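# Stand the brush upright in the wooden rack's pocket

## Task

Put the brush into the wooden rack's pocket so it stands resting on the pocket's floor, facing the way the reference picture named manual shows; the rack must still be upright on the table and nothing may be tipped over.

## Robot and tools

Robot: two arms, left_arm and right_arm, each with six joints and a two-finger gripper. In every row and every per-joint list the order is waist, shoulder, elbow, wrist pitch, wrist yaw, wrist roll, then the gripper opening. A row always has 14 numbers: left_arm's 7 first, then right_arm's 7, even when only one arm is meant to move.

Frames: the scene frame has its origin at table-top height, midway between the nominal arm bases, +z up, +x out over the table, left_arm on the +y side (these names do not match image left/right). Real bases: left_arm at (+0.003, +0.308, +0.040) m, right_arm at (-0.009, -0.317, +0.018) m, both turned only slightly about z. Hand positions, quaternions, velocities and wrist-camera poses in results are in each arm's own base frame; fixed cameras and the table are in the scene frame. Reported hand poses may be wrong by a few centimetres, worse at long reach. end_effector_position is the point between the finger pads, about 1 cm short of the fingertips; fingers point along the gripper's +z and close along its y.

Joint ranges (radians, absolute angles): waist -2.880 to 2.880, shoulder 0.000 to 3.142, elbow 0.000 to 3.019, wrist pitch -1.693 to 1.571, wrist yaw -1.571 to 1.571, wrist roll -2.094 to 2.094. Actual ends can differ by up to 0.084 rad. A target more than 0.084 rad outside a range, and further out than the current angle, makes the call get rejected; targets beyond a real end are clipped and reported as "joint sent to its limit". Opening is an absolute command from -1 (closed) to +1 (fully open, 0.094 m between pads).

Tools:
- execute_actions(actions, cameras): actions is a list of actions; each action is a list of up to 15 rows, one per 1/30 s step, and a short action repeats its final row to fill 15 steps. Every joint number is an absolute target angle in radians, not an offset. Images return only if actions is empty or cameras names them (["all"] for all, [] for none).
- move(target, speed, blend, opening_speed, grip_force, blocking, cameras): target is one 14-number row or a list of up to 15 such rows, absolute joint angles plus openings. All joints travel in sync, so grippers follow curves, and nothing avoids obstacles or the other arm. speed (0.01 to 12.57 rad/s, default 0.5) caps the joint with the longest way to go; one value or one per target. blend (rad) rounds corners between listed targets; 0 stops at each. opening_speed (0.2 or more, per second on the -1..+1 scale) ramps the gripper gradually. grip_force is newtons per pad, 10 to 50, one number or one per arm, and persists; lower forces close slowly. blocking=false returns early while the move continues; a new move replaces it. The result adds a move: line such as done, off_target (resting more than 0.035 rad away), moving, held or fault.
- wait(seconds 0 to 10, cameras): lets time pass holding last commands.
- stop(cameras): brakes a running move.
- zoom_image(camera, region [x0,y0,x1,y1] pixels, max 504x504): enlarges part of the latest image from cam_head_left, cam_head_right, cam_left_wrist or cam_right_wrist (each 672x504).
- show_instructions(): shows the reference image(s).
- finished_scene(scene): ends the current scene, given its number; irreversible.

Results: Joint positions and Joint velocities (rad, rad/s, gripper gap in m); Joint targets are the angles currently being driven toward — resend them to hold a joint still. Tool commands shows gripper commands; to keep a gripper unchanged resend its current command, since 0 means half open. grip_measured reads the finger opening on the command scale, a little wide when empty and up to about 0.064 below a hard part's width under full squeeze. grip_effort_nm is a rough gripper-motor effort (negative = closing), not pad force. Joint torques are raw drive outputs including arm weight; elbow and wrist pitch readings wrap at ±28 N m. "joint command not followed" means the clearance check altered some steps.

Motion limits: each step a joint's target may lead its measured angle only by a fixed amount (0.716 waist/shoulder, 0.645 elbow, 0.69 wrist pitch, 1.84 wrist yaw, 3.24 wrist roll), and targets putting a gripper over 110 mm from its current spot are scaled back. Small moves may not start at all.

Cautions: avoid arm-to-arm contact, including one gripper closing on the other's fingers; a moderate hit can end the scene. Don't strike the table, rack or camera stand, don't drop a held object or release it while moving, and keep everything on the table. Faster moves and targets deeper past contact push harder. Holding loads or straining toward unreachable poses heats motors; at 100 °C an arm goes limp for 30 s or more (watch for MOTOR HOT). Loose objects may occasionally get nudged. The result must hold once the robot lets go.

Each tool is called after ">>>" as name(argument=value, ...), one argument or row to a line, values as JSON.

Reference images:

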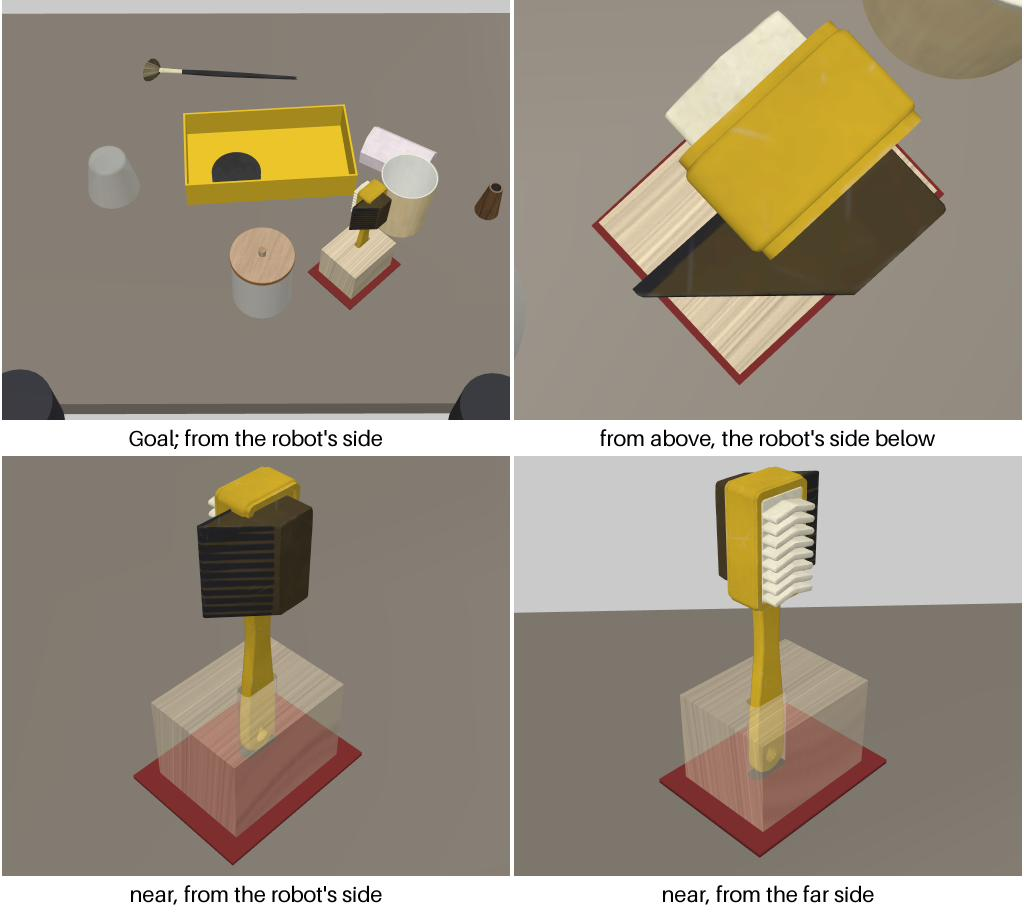

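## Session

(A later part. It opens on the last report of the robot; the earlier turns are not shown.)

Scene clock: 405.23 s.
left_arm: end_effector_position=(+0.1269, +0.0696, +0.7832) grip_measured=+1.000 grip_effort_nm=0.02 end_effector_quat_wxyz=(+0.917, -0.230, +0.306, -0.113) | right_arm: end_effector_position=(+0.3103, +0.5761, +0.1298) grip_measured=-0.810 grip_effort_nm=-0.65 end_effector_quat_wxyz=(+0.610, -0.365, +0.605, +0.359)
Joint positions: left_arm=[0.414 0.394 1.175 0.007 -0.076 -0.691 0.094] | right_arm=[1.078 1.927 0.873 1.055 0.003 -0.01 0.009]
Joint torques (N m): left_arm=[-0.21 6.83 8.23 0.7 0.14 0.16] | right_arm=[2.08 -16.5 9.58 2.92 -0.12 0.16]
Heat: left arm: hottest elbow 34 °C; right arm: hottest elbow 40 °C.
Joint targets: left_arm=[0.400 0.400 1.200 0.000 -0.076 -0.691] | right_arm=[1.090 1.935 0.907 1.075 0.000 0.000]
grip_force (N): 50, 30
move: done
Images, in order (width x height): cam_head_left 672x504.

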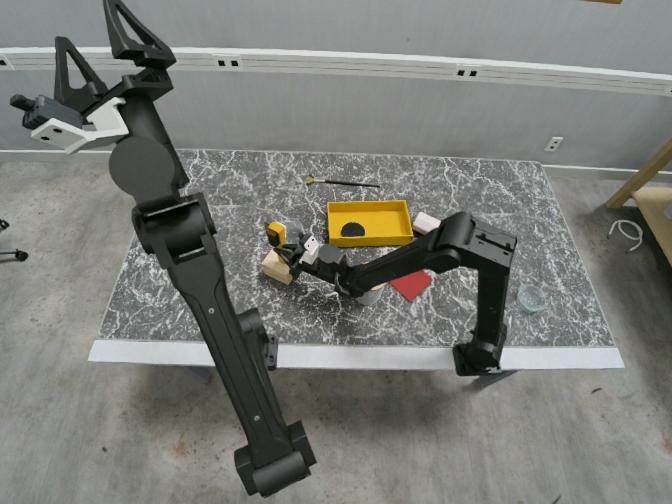

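>>> move(
  target=[0.4,0.4,1.2,0,-0.076,-0.691,1,1.090,1.965,0.907,1.10,0,0,-1],
  speed=0.06,
  cameras=["cam_head_left","cam_head_right"],
)

>>> zoom_image(
  camera="cam_head_left",
  region=[265, 235, 305, 275],
)

>>> zoom_image(
  camera="cam_head_right",
  region=[270, 235, 310, 275],
)

Scene clock: 409.10 s.
left_arm: end_effector_position=(+0.1269, +0.0696, +0.7832) grip_measured=+1.000 grip_effort_nm=0.02 end_effector_quat_wxyz=(+0.917, -0.230, +0.306, -0.113) | right_arm: end_effector_position=(+0.3103, +0.5761, +0.1341) grip_measured=-0.810 grip_effort_nm=-0.65 end_effector_quat_wxyz=(+0.615, -0.361, +0.599, +0.363)
Joint positions: left_arm=[0.414 0.394 1.175 0.007 -0.076 -0.691 0.094] | right_arm=[1.078 1.928 0.873 1.076 0.003 -0.01 0.009]
Joint torques (N m): left_arm=[-0.15 6.71 8.27 0.73 0.13 0.18] | right_arm=[2.55 -13.68 9.51 2.84 -0.11 0.17]
Heat: left arm: hottest elbow 34 °C; right arm: hottest elbow 40 °C.
Joint targets: left_arm=[0.400 0.400 1.200 0.000 -0.076 -0.691] | right_arm=[1.090 1.965 0.907 1.100 0.000 0.000]
grip_force (N): 50, 30
move: off_target (right_arm); right_arm: the shoulder is farthest, 0.037 rad from its target
Images, in order (width x height): cam_head_left 672x504, cam_head_right 672x504.

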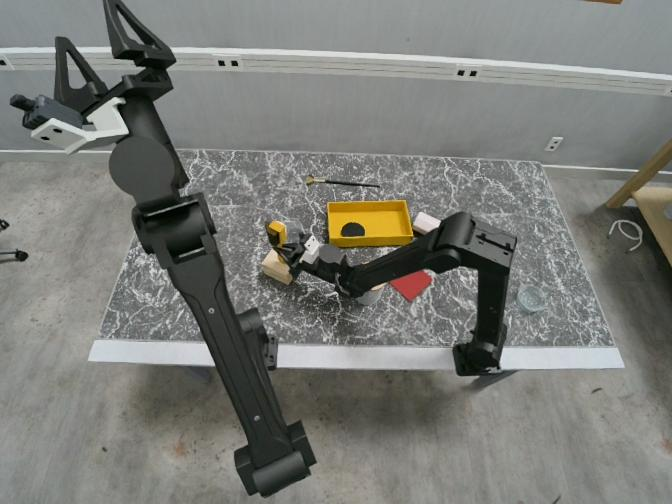

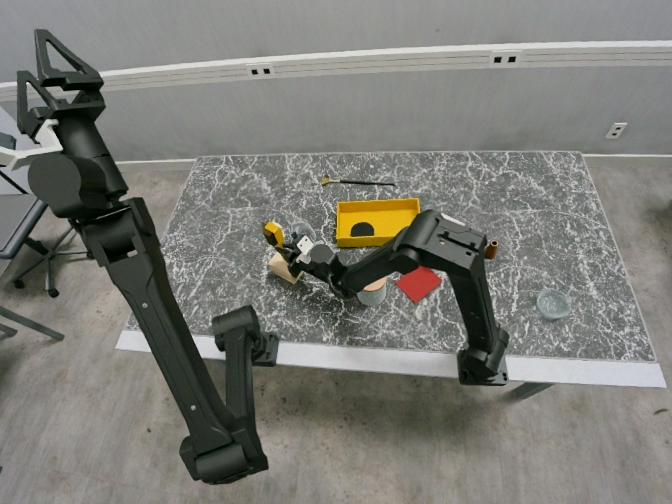

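Scaled by 12.600 from the camera's 672x504 image, which has a finer 960x720 frame.

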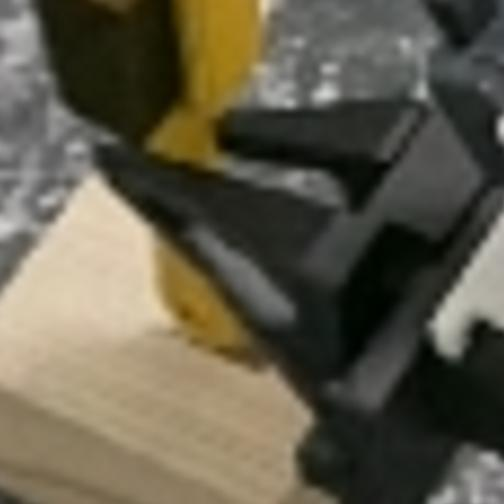

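Scaled by 12.600 from the camera's 672x504 image, which has a finer 960x720 frame.

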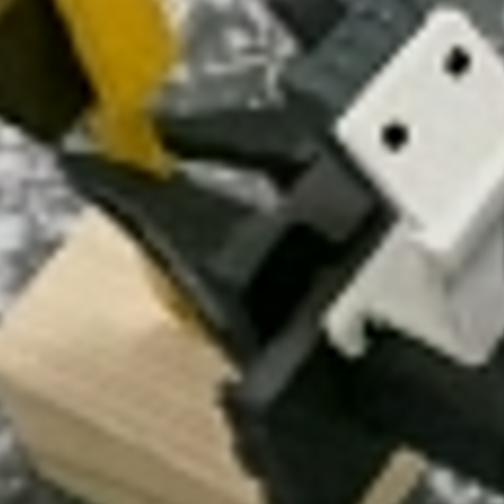

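>>> move(
  target=[
    [0.4,0.4,1.2,0,-0.076,-0.691,1,1.090,1.88,0.885,1.02,0,0,-1],
    [0.4,0.4,1.2,0,-0.076,-0.691,1,1.090,1.908,0.885,1.045,0,0,-1],
  ],
  speed=0.06,
  cameras=["cam_head_left","cam_head_right"],
)

>>> zoom_image(
  camera="cam_head_left",
  region=[265, 235, 305, 275],
)

>>> zoom_image(
  camera="cam_head_right",
  region=[270, 235, 310, 275],
)

Scene clock: 417.07 s.
left_arm: end_effector_position=(+0.1269, +0.0696, +0.7832) grip_measured=+1.000 grip_effort_nm=0.02 end_effector_quat_wxyz=(+0.917, -0.230, +0.306, -0.113) | right_arm: end_effector_position=(+0.3103, +0.5760, +0.1411) grip_measured=-0.810 grip_effort_nm=-0.65 end_effector_quat_wxyz=(+0.609, -0.365, +0.605, +0.359)
Joint positions: left_arm=[0.414 0.394 1.175 0.007 -0.076 -0.691 0.094] | right_arm=[1.078 1.897 0.873 1.025 0.003 -0.01 0.009]
Joint torques (N m): left_arm=[-0.21 6.89 8.23 0.68 0.13 0.17] | right_arm=[1.96 -16.15 7.88 2.84 -0.11 0.17]
Heat: left arm: hottest elbow 35 °C; right arm: hottest elbow 40 °C.
Joint targets: left_arm=[0.400 0.400 1.200 0.000 -0.076 -0.691] | right_arm=[1.090 1.908 0.885 1.045 0.000 0.000]
grip_force (N): 50, 30
move: done
Images, in order (width x height): cam_head_left 672x504, cam_head_right 672x504.

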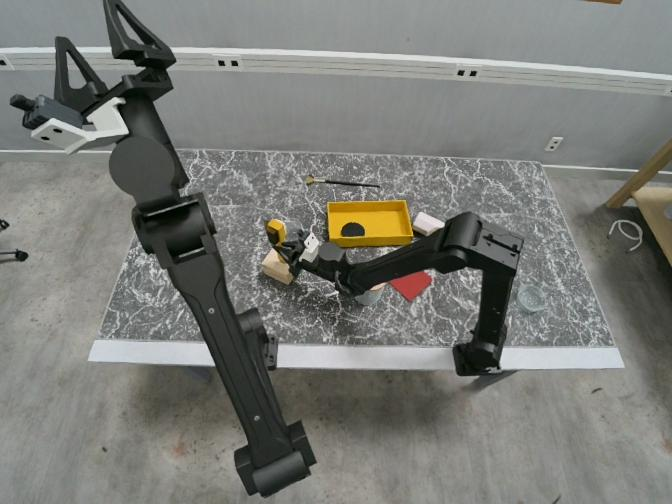

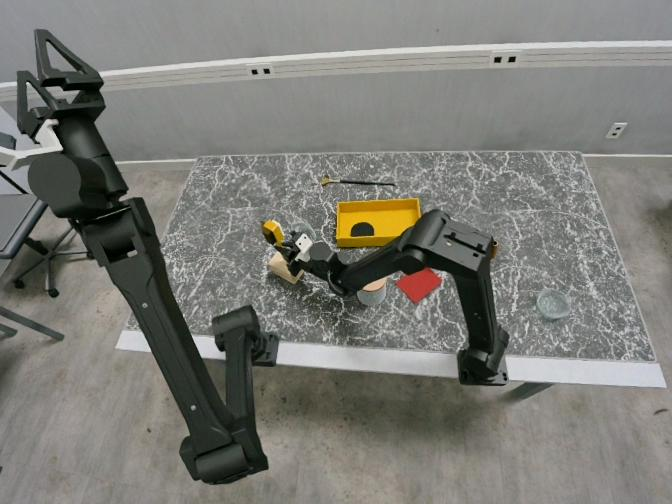

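Scaled by 12.600 from the camera's 672x504 image, which has a finer 960x720 frame.

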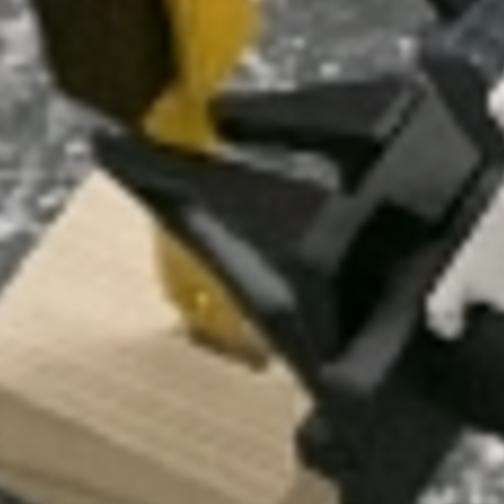

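Scaled by 12.600 from the camera's 672x504 image, which has a finer 960x720 frame.

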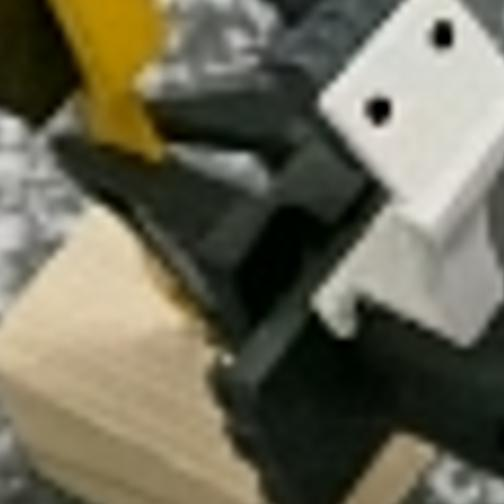

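>>> move(
  target=[0.4,0.4,1.2,0,-0.076,-0.691,1,1.090,1.885,0.845,1.06,0,0,-1],
  speed=0.06,
  cameras=["cam_head_left","cam_head_right"],
)

>>> zoom_image(
  camera="cam_head_left",
  region=[265, 235, 305, 275],
)

Scene clock: 421.13 s.
left_arm: end_effector_position=(+0.1269, +0.0696, +0.7832) grip_measured=+1.000 grip_effort_nm=0.02 end_effector_quat_wxyz=(+0.917, -0.230, +0.306, -0.113) | right_arm: end_effector_position=(+0.3059, +0.5679, +0.1314) grip_measured=-0.810 grip_effort_nm=-0.65 end_effector_quat_wxyz=(+0.604, -0.368, +0.610, +0.356)
Joint positions: left_arm=[0.414 0.394 1.175 0.007 -0.076 -0.691 0.094] | right_arm=[1.078 1.897 0.845 1.036 0.003 -0.01 0.009]
Joint torques (N m): left_arm=[-0.21 6.65 8.25 0.69 0.13 0.16] | right_arm=[1.2 -17.9 6.58 3.04 -0.15 0.19]
Heat: left arm: hottest elbow 35 °C; right arm: hottest elbow 40 °C.
Joint targets: left_arm=[0.400 0.400 1.200 0.000 -0.076 -0.691] | right_arm=[1.090 1.885 0.845 1.060 0.000 0.000]
grip_force (N): 50, 30
move: done
Images, in order (width x height): cam_head_left 672x504, cam_head_right 672x504.

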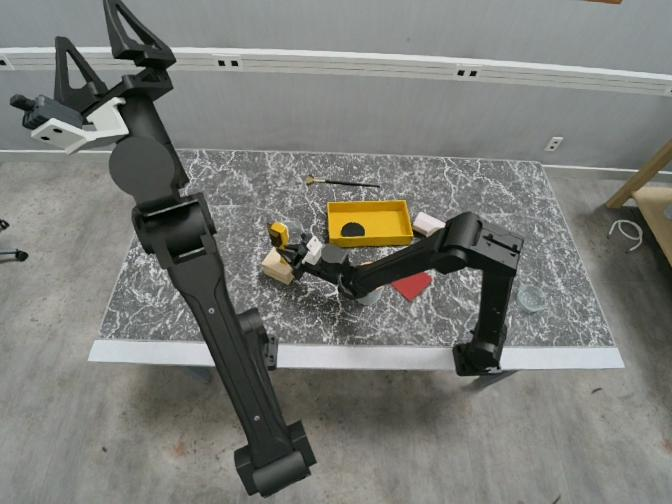

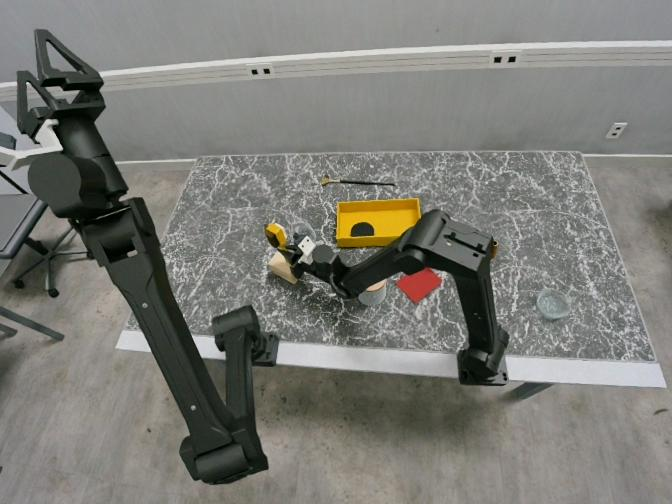

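Scaled by 12.600 from the camera's 672x504 image, which has a finer 960x720 frame.

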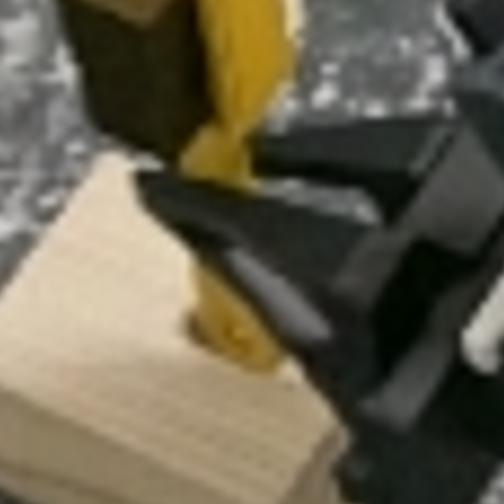

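>>> move(
  target=[
    [0.4,0.4,1.2,0,-0.076,-0.691,1,1.090,1.892,0.89,1.06,0,0,-1],
    [0.4,0.4,1.2,0,-0.076,-0.691,1,1.090,1.94,0.89,1.085,0,0,-1],
  ],
  speed=0.06,
  cameras=["cam_head_left","cam_head_right"],
)

>>> zoom_image(
  camera="cam_head_left",
  region=[265, 235, 305, 275],
)

Scene clock: 426.97 s.
left_arm: end_effector_position=(+0.1269, +0.0696, +0.7832) grip_measured=+1.000 grip_effort_nm=0.02 end_effector_quat_wxyz=(+0.917, -0.230, +0.306, -0.113) | right_arm: end_effector_position=(+0.3073, +0.5705, +0.1283) grip_measured=-0.810 grip_effort_nm=-0.66 end_effector_quat_wxyz=(+0.608, -0.366, +0.607, +0.358)
Joint positions: left_arm=[0.414 0.394 1.175 0.007 -0.076 -0.691 0.094] | right_arm=[1.078 1.918 0.854 1.061 0.003 -0.01 0.009]
Joint torques (N m): left_arm=[-0.32 6.83 8.27 0.68 0.12 0.17] | right_arm=[1.79 -14.68 9.61 2.93 -0.15 0.15]
Heat: left arm: hottest elbow 35 °C; right arm: hottest elbow 40 °C.
Joint targets: left_arm=[0.400 0.400 1.200 0.000 -0.076 -0.691] | right_arm=[1.090 1.940 0.890 1.085 0.000 0.000]
grip_force (N): 50, 30
move: off_target (right_arm); right_arm: the elbow is farthest, 0.036 rad from its target
Images, in order (width x height): cam_head_left 672x504, cam_head_right 672x504.

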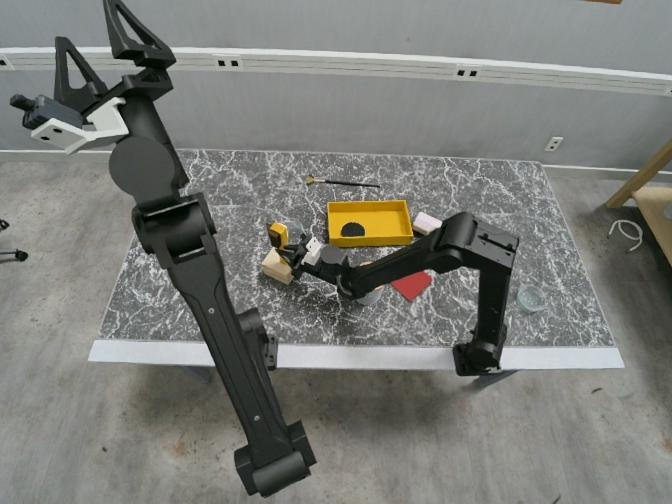

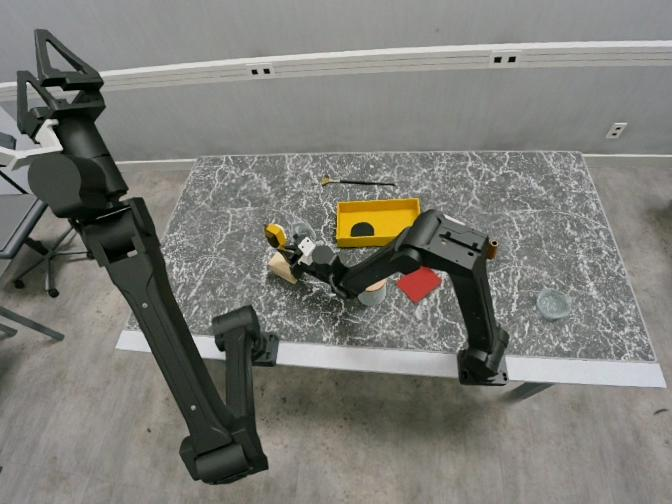

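Scaled by 12.600 from the camera's 672x504 image, which has a finer 960x720 frame.

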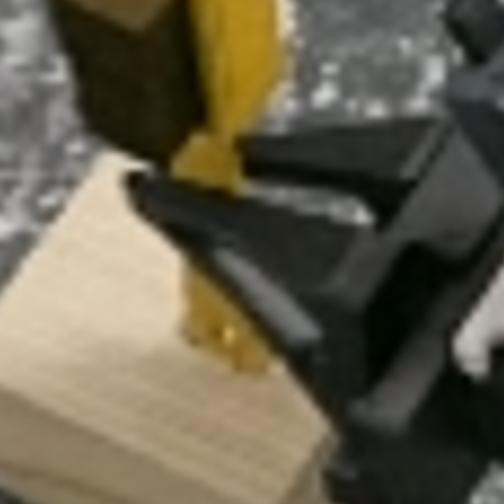

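>>> move(
  target=[
    [0.4,0.4,1.2,0,-0.076,-0.691,1,1.090,1.905,0.89,1.045,0,0,-1],
    [0.4,0.4,1.2,0,-0.076,-0.691,1,1.061,1.905,0.88,1.055,0,0,-1],
    [0.4,0.4,1.2,0,-0.076,-0.691,1,1.063,1.95,0.88,1.09,0,0,-1],
  ],
  speed=0.06,
  cameras=["cam_head_left","cam_head_right"],
)

>>> zoom_image(
  camera="cam_head_left",
  region=[265, 235, 305, 275],
)

Scene clock: 433.10 s.
left_arm: end_effector_position=(+0.1269, +0.0696, +0.7832) grip_measured=+1.000 grip_effort_nm=0.02 end_effector_quat_wxyz=(+0.917, -0.230, +0.306, -0.113) | right_arm: end_effector_position=(+0.3082, +0.5705, +0.1293) grip_measured=-0.810 grip_effort_nm=-0.65 end_effector_quat_wxyz=(+0.610, -0.364, +0.605, +0.359)
Joint positions: left_arm=[0.414 0.394 1.175 0.007 -0.076 -0.691 0.094] | right_arm=[1.077 1.919 0.855 1.066 0.003 -0.01 0.009]
Joint torques (N m): left_arm=[-0.21 6.65 8.28 0.68 0.14 0.17] | right_arm=[-0.79 -14.04 8.87 3.18 -0.14 0.17]
Heat: left arm: hottest elbow 35 °C; right arm: hottest elbow 39 °C.
Joint targets: left_arm=[0.400 0.400 1.200 0.000 -0.076 -0.691] | right_arm=[1.063 1.950 0.880 1.090 0.000 0.000]
grip_force (N): 50, 30
move: done
Images, in order (width x height): cam_head_left 672x504, cam_head_right 672x504.

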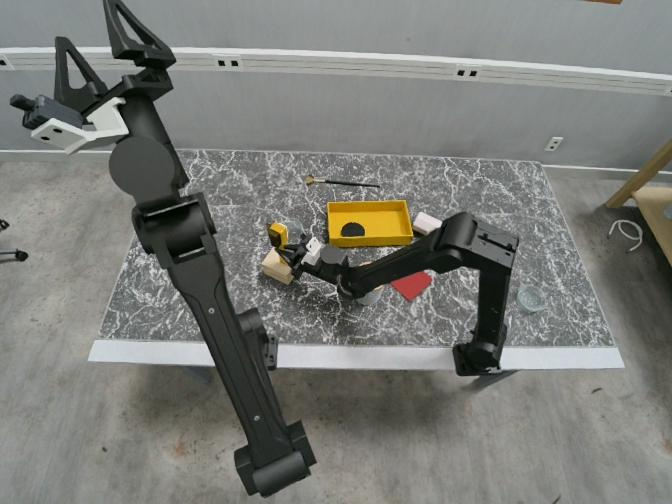

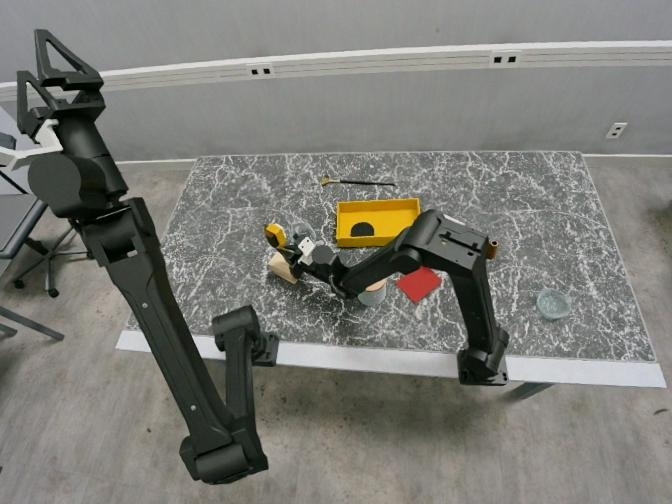

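Scaled by 12.600 from the camera's 672x504 image, which has a finer 960x720 frame.

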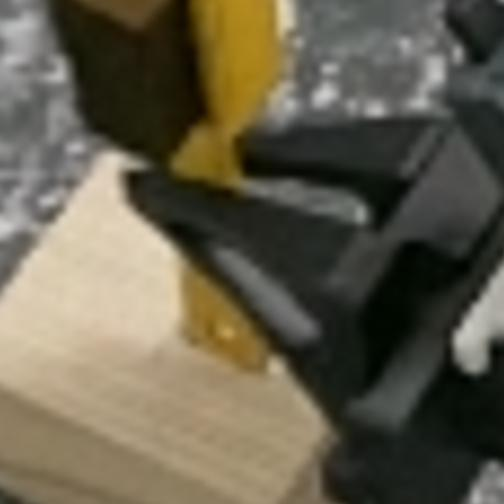

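>>> move(
  target=[0.4,0.4,1.2,0,-0.076,-0.691,1,1.052,1.945,0.88,1.085,0,0,-1],
  speed=0.03,
)

>>> move(
  target=[0.4,0.4,1.2,0,-0.076,-0.691,1,1.046,1.95,0.88,1.085,0,0,-1],
  speed=0.03,
  cameras=["cam_head_left","cam_head_right"],
)

>>> zoom_image(
  camera="cam_head_left",
  region=[265, 235, 305, 275],
)

Scene clock: 438.30 s.
left_arm: end_effector_position=(+0.1269, +0.0696, +0.7832) grip_measured=+1.000 grip_effort_nm=0.02 end_effector_quat_wxyz=(+0.917, -0.230, +0.306, -0.113) | right_arm: end_effector_position=(+0.3114, +0.5688, +0.1294) grip_measured=-0.810 grip_effort_nm=-0.65 end_effector_quat_wxyz=(+0.611, -0.363, +0.606, +0.357)
Joint positions: left_arm=[0.414 0.394 1.175 0.007 -0.076 -0.691 0.094] | right_arm=[1.071 1.919 0.855 1.066 0.003 -0.01 0.009]
Joint torques (N m): left_arm=[-0.21 6.65 8.28 0.69 0.12 0.17] | right_arm=[-1.38 -14.56 8.53 2.92 -0.15 0.16]
Heat: left arm: hottest elbow 35 °C; right arm: hottest elbow 39 °C.
Joint targets: left_arm=[0.400 0.400 1.200 0.000 -0.076 -0.691] | right_arm=[1.052 1.945 0.880 1.085 0.000 0.000]
grip_force (N): 50, 30
move: done

Scene clock: 439.07 s.
left_arm: end_effector_position=(+0.1269, +0.0696, +0.7832) grip_measured=+1.000 grip_effort_nm=0.02 end_effector_quat_wxyz=(+0.917, -0.230, +0.306, -0.113) | right_arm: end_effector_position=(+0.3149, +0.5668, +0.1294) grip_measured=-0.810 grip_effort_nm=-0.65 end_effector_quat_wxyz=(+0.612, -0.361, +0.607, +0.356)
Joint positions: left_arm=[0.414 0.394 1.175 0.007 -0.076 -0.691 0.094] | right_arm=[1.065 1.919 0.855 1.066 0.003 -0.01 0.009]
Joint torques (N m): left_arm=[-0.32 6.71 8.28 0.69 0.13 0.17] | right_arm=[-0.79 -13.86 8.69 2.8 -0.16 0.2]
Heat: left arm: hottest elbow 35 °C; right arm: hottest elbow 39 °C.
Joint targets: left_arm=[0.400 0.400 1.200 0.000 -0.076 -0.691] | right_arm=[1.046 1.950 0.880 1.085 0.000 0.000]
grip_force (N): 50, 30
move: done
Images, in order (width x height): cam_head_left 672x504, cam_head_right 672x504.

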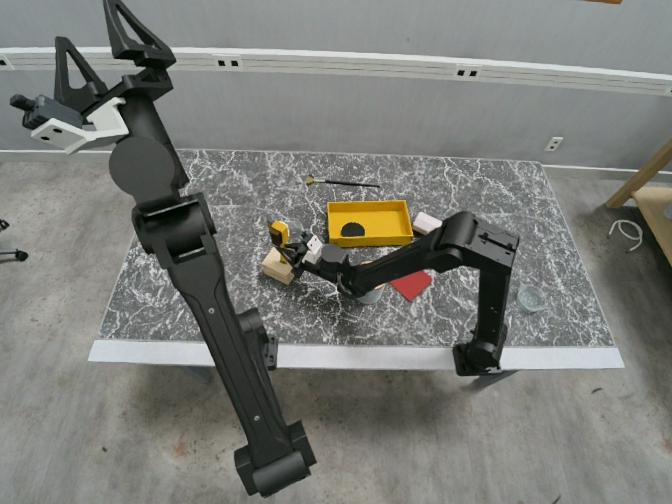

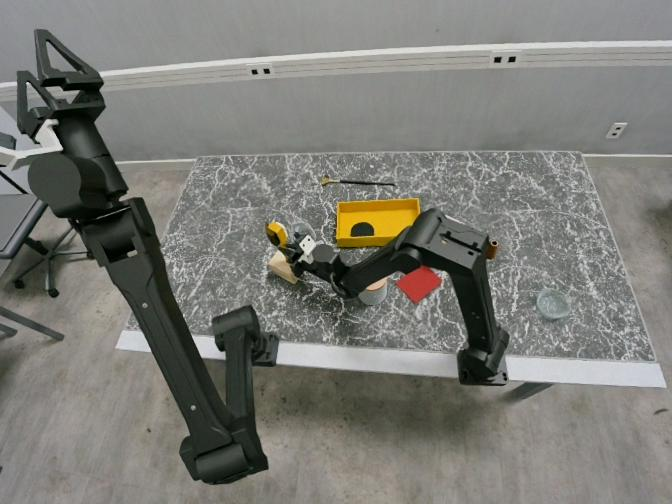

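Scaled by 12.600 from the camera's 672x504 image, which has a finer 960x720 frame.

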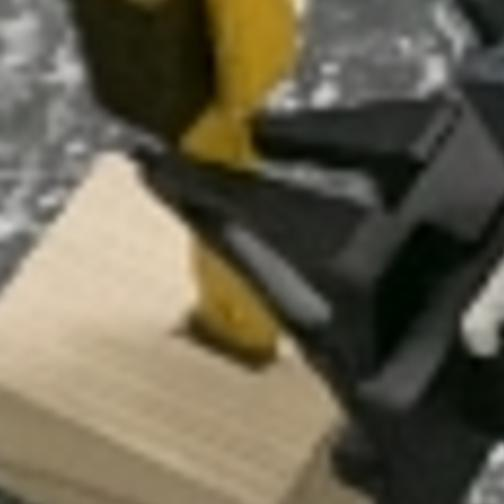

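>>> move(
  target=[
    [0.4,0.4,1.2,0,-0.076,-0.691,1,1.076,1.95,0.88,1.085,0,0,-1],
    [0.4,0.4,1.2,0,-0.076,-0.691,1,1.087,1.955,0.88,1.088,0,0,-1],
  ],
  speed=[0.03,0.01],
  cameras=["cam_head_left"],
)

>>> zoom_image(
  camera="cam_head_left",
  region=[265, 235, 305, 275],
)

Scene clock: 447.67 s.
left_arm: end_effector_position=(+0.1269, +0.0696, +0.7832) grip_measured=+1.000 grip_effort_nm=0.02 end_effector_quat_wxyz=(+0.917, -0.230, +0.306, -0.113) | right_arm: end_effector_position=(+0.3130, +0.5679, +0.1292) grip_measured=-0.810 grip_effort_nm=-0.65 end_effector_quat_wxyz=(+0.611, -0.362, +0.607, +0.357)
Joint positions: left_arm=[0.414 0.394 1.175 0.007 -0.076 -0.691 0.094] | right_arm=[1.069 1.92 0.855 1.066 0.003 -0.01 0.009]
Joint torques (N m): left_arm=[-0.09 6.71 8.23 0.69 0.14 0.17] | right_arm=[2.37 -13.8 8.69 3.11 -0.12 0.17]
Heat: left arm: hottest elbow 35 °C; right arm: hottest elbow 39 °C.
Joint targets: left_arm=[0.400 0.400 1.200 0.000 -0.076 -0.691] | right_arm=[1.087 1.955 0.880 1.088 0.000 0.000]
grip_force (N): 50, 30
move: done
Images, in order (width x height): cam_head_left 672x504.

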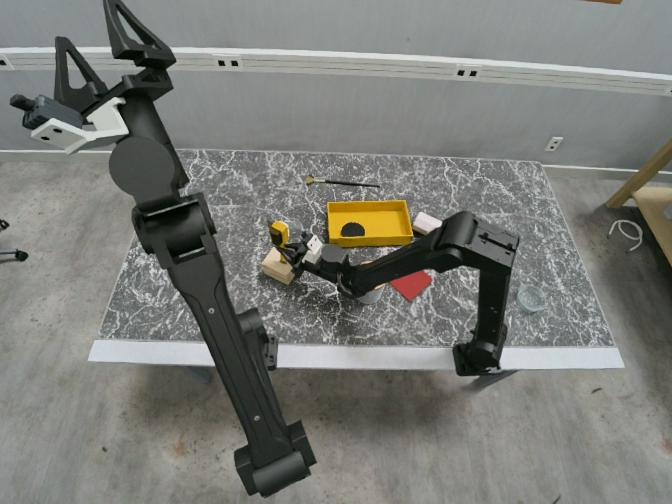

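Scaled by 12.600 from the camera's 672x504 image, which has a finer 960x720 frame.

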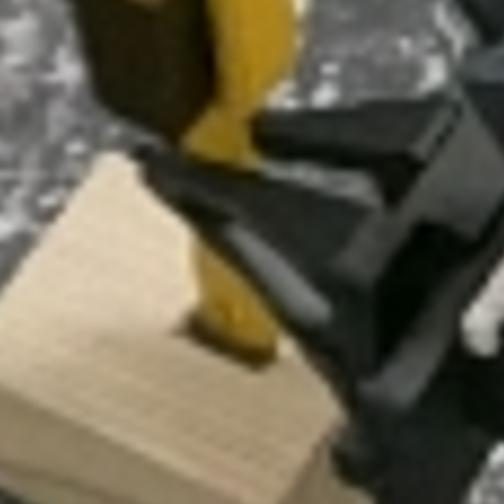

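>>> move(
  target=[0.4,0.4,1.2,0,-0.076,-0.691,1,1.092,1.955,0.88,1.088,0,0,-1],
  speed=0.01,
  cameras=["cam_head_left","cam_head_right","cam_right_wrist"],
)

>>> zoom_image(
  camera="cam_head_left",
  region=[265, 235, 305, 275],
)

>>> zoom_image(
  camera="cam_head_right",
  region=[270, 235, 310, 275],
)

Scene clock: 451.87 s.
left_arm: end_effector_position=(+0.1269, +0.0696, +0.7832) grip_measured=+1.000 grip_effort_nm=0.02 end_effector_quat_wxyz=(+0.917, -0.230, +0.306, -0.113) | right_arm: end_effector_position=(+0.3108, +0.5691, +0.1292) grip_measured=-0.810 grip_effort_nm=-0.65 end_effector_quat_wxyz=(+0.611, -0.363, +0.606, +0.358)
Joint positions: left_arm=[0.414 0.394 1.175 0.007 -0.076 -0.691 0.094] | right_arm=[1.072 1.92 0.855 1.066 0.003 -0.01 0.009]
Joint torques (N m): left_arm=[-0.21 6.65 8.29 0.69 0.13 0.16] | right_arm=[2.55 -13.51 8.66 3.07 -0.14 0.19]
Heat: left arm: hottest elbow 35 °C; right arm: hottest elbow 39 °C.
Joint targets: left_arm=[0.400 0.400 1.200 0.000 -0.076 -0.691] | right_arm=[1.092 1.955 0.880 1.088 0.000 0.000]
grip_force (N): 50, 30
move: done
Images, in order (width x height): cam_head_left 672x504, cam_head_right 672x504, cam_right_wrist 672x504.

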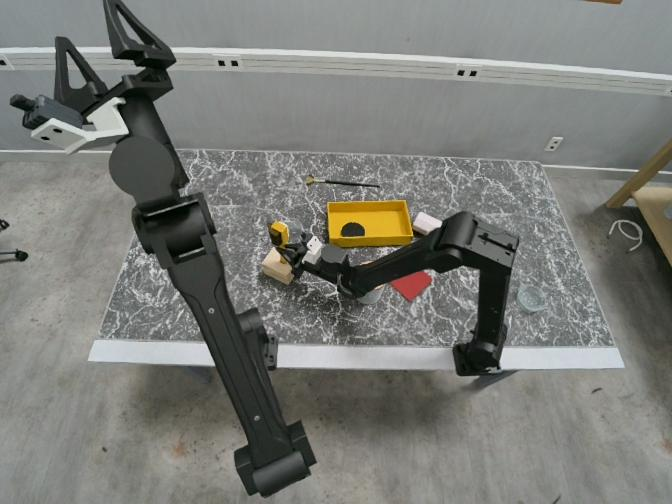

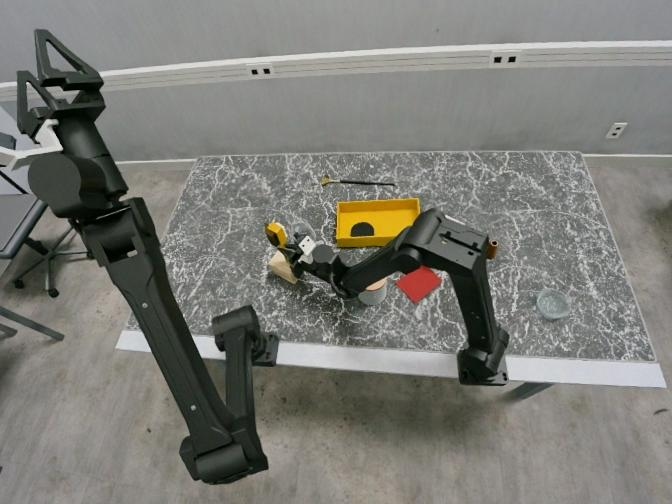

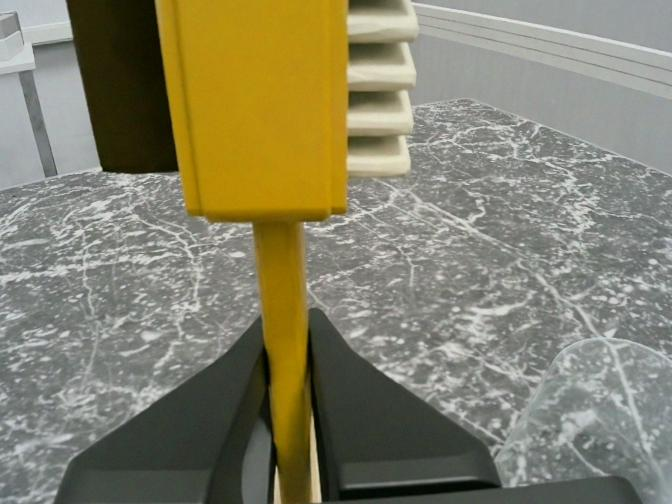

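Scaled by 12.600 from the camera's 672x504 image, which has a finer 960x720 frame.

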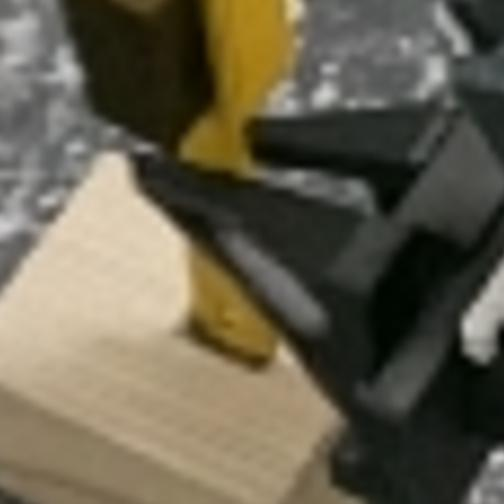

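Scaled by 12.600 from the camera's 672x504 image, which has a finer 960x720 frame.

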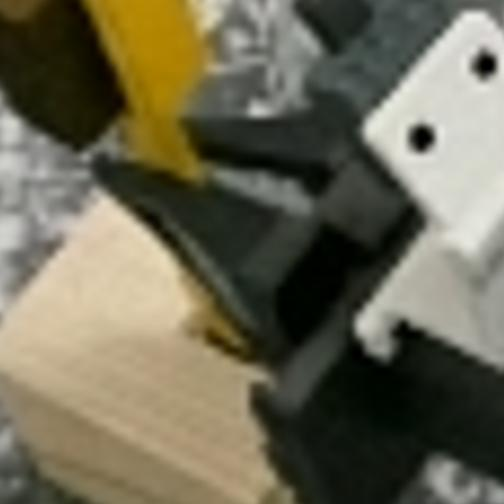

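>>> move(
  target=[0.4,0.4,1.2,0,-0.076,-0.691,1,1.095,1.96,0.88,1.092,0,0,-1],
  speed=0.01,
)

>>> move(
  target=[0.4,0.4,1.2,0,-0.076,-0.691,1,1.098,1.965,0.88,1.092,0,0,-1],
  speed=0.01,
  cameras=["cam_head_left","cam_head_right"],
)

>>> zoom_image(
  camera="cam_head_left",
  region=[265, 235, 305, 275],
)

>>> zoom_image(
  camera="cam_head_right",
  region=[270, 235, 310, 275],
)

Scene clock: 454.97 s.
left_arm: end_effector_position=(+0.1269, +0.0696, +0.7832) grip_measured=+1.000 grip_effort_nm=0.02 end_effector_quat_wxyz=(+0.917, -0.230, +0.306, -0.113) | right_arm: end_effector_position=(+0.3097, +0.5697, +0.1296) grip_measured=-0.810 grip_effort_nm=-0.65 end_effector_quat_wxyz=(+0.611, -0.363, +0.605, +0.359)
Joint positions: left_arm=[0.414 0.394 1.175 0.007 -0.076 -0.691 0.094] | right_arm=[1.074 1.92 0.855 1.068 0.003 -0.01 0.009]
Joint torques (N m): left_arm=[-0.15 6.83 8.24 0.66 0.13 0.16] | right_arm=[2.9 -12.81 8.72 3.28 -0.13 0.16]
Heat: left arm: hottest elbow 35 °C; right arm: hottest elbow 39 °C.
Joint targets: left_arm=[0.400 0.400 1.200 0.000 -0.076 -0.691] | right_arm=[1.095 1.960 0.880 1.092 0.000 0.000]
grip_force (N): 50, 30
move: off_target (right_arm); right_arm: the shoulder is farthest, 0.040 rad from its target

Scene clock: 455.70 s.
left_arm: end_effector_position=(+0.1269, +0.0696, +0.7832) grip_measured=+1.000 grip_effort_nm=0.02 end_effector_quat_wxyz=(+0.917, -0.230, +0.306, -0.113) | right_arm: end_effector_position=(+0.3086, +0.5703, +0.1294) grip_measured=-0.810 grip_effort_nm=-0.65 end_effector_quat_wxyz=(+0.610, -0.364, +0.605, +0.359)
Joint positions: left_arm=[0.414 0.394 1.175 0.007 -0.076 -0.691 0.094] | right_arm=[1.076 1.92 0.855 1.068 0.003 -0.01 0.009]
Joint torques (N m): left_arm=[-0.15 6.77 8.24 0.7 0.13 0.17] | right_arm=[2.78 -12.81 8.62 3.22 -0.15 0.2]
Heat: left arm: hottest elbow 35 °C; right arm: hottest elbow 39 °C.
Joint targets: left_arm=[0.400 0.400 1.200 0.000 -0.076 -0.691] | right_arm=[1.098 1.965 0.880 1.092 0.000 0.000]
grip_force (N): 50, 30
move: off_target (right_arm); right_arm: the shoulder is farthest, 0.045 rad from its target
Images, in order (width x height): cam_head_left 672x504, cam_head_right 672x504.

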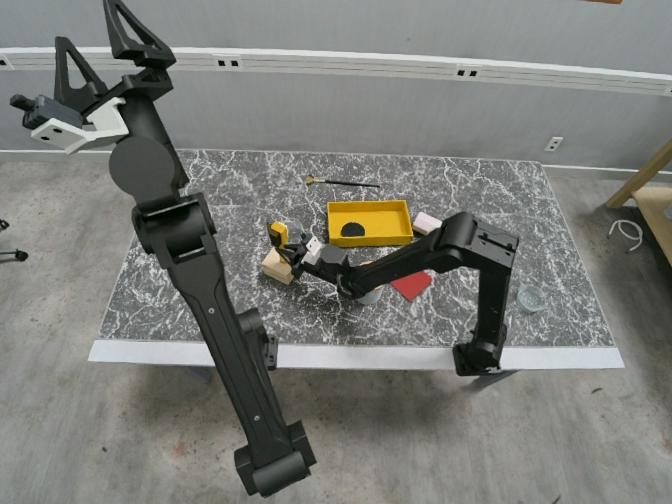

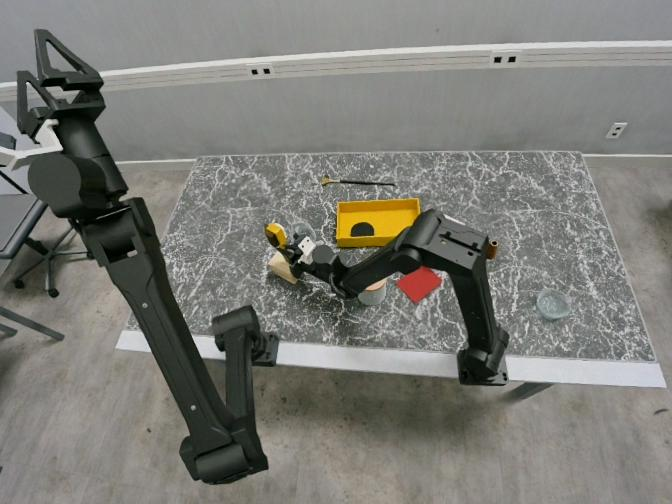

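Scaled by 12.600 from the camera's 672x504 image, which has a finer 960x720 frame.

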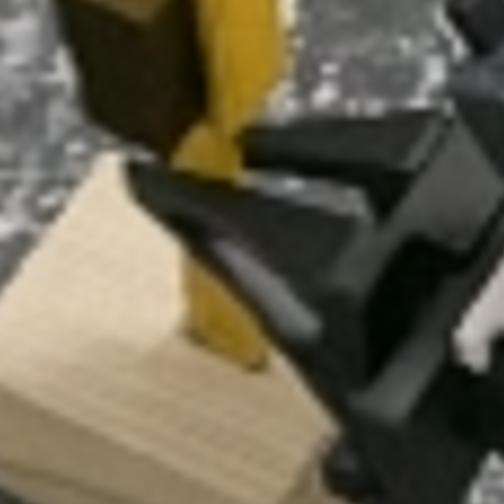

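Scaled by 12.600 from the camera's 672x504 image, which has a finer 960x720 frame.

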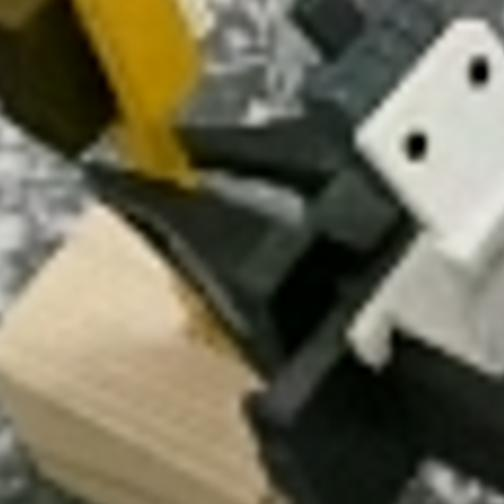

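>>> move(
  target=[
    [0.4,0.4,1.2,0,-0.076,-0.691,1,1.096,1.96,0.86,1.1,0,0,-1],
    [0.4,0.4,1.2,0,-0.076,-0.691,1,1.096,1.955,0.84,1.11,0,0,-1],
  ],
  speed=[0.03,0.015],
  cameras=["cam_head_left","cam_head_right"],
)

>>> zoom_image(
  camera="cam_head_left",
  region=[265, 235, 305, 275],
)

>>> zoom_image(
  camera="cam_head_right",
  region=[270, 235, 310, 275],
)

Scene clock: 463.03 s.
left_arm: end_effector_position=(+0.1269, +0.0696, +0.7832) grip_measured=+1.000 grip_effort_nm=0.02 end_effector_quat_wxyz=(+0.917, -0.230, +0.306, -0.113) | right_arm: end_effector_position=(+0.3083, +0.5703, +0.1337) grip_measured=-0.810 grip_effort_nm=-0.65 end_effector_quat_wxyz=(+0.616, -0.361, +0.600, +0.362)
Joint positions: left_arm=[0.414 0.394 1.175 0.007 -0.076 -0.691 0.094] | right_arm=[1.077 1.92 0.855 1.086 0.003 -0.01 0.009]
Joint torques (N m): left_arm=[-0.32 6.83 8.23 0.66 0.14 0.17] | right_arm=[2.37 -13.8 5.42 3 -0.11 0.18]
Heat: left arm: hottest elbow 35 °C; right arm: hottest elbow 39 °C.
Joint targets: left_arm=[0.400 0.400 1.200 0.000 -0.076 -0.691] | right_arm=[1.096 1.955 0.840 1.110 0.000 0.000]
grip_force (N): 50, 30
move: done
Images, in order (width x height): cam_head_left 672x504, cam_head_right 672x504.

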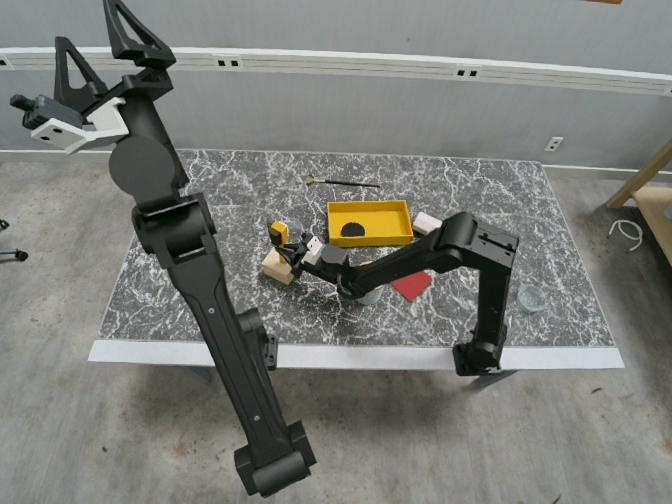

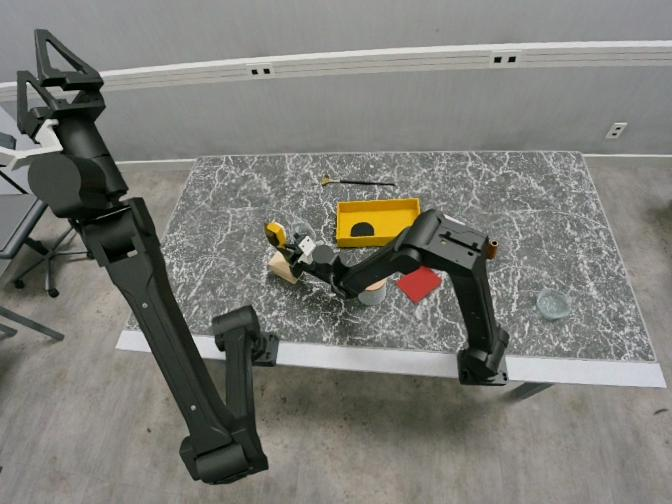

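Scaled by 12.600 from the camera's 672x504 image, which has a finer 960x720 frame.

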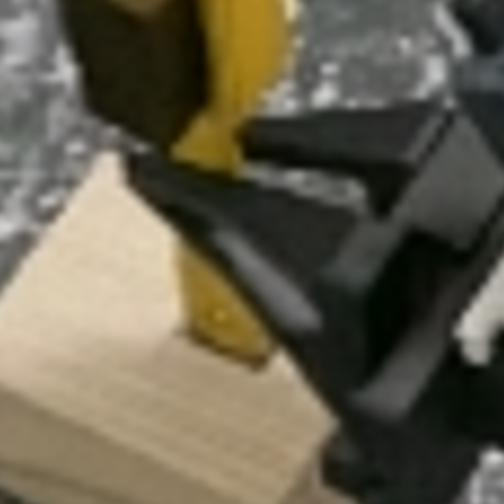

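Scaled by 12.600 from the camera's 672x504 image, which has a finer 960x720 frame.

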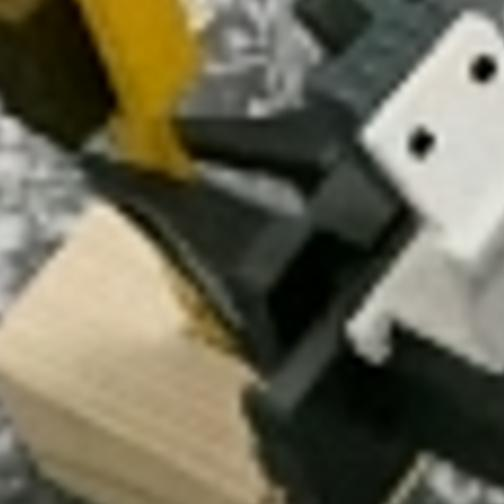

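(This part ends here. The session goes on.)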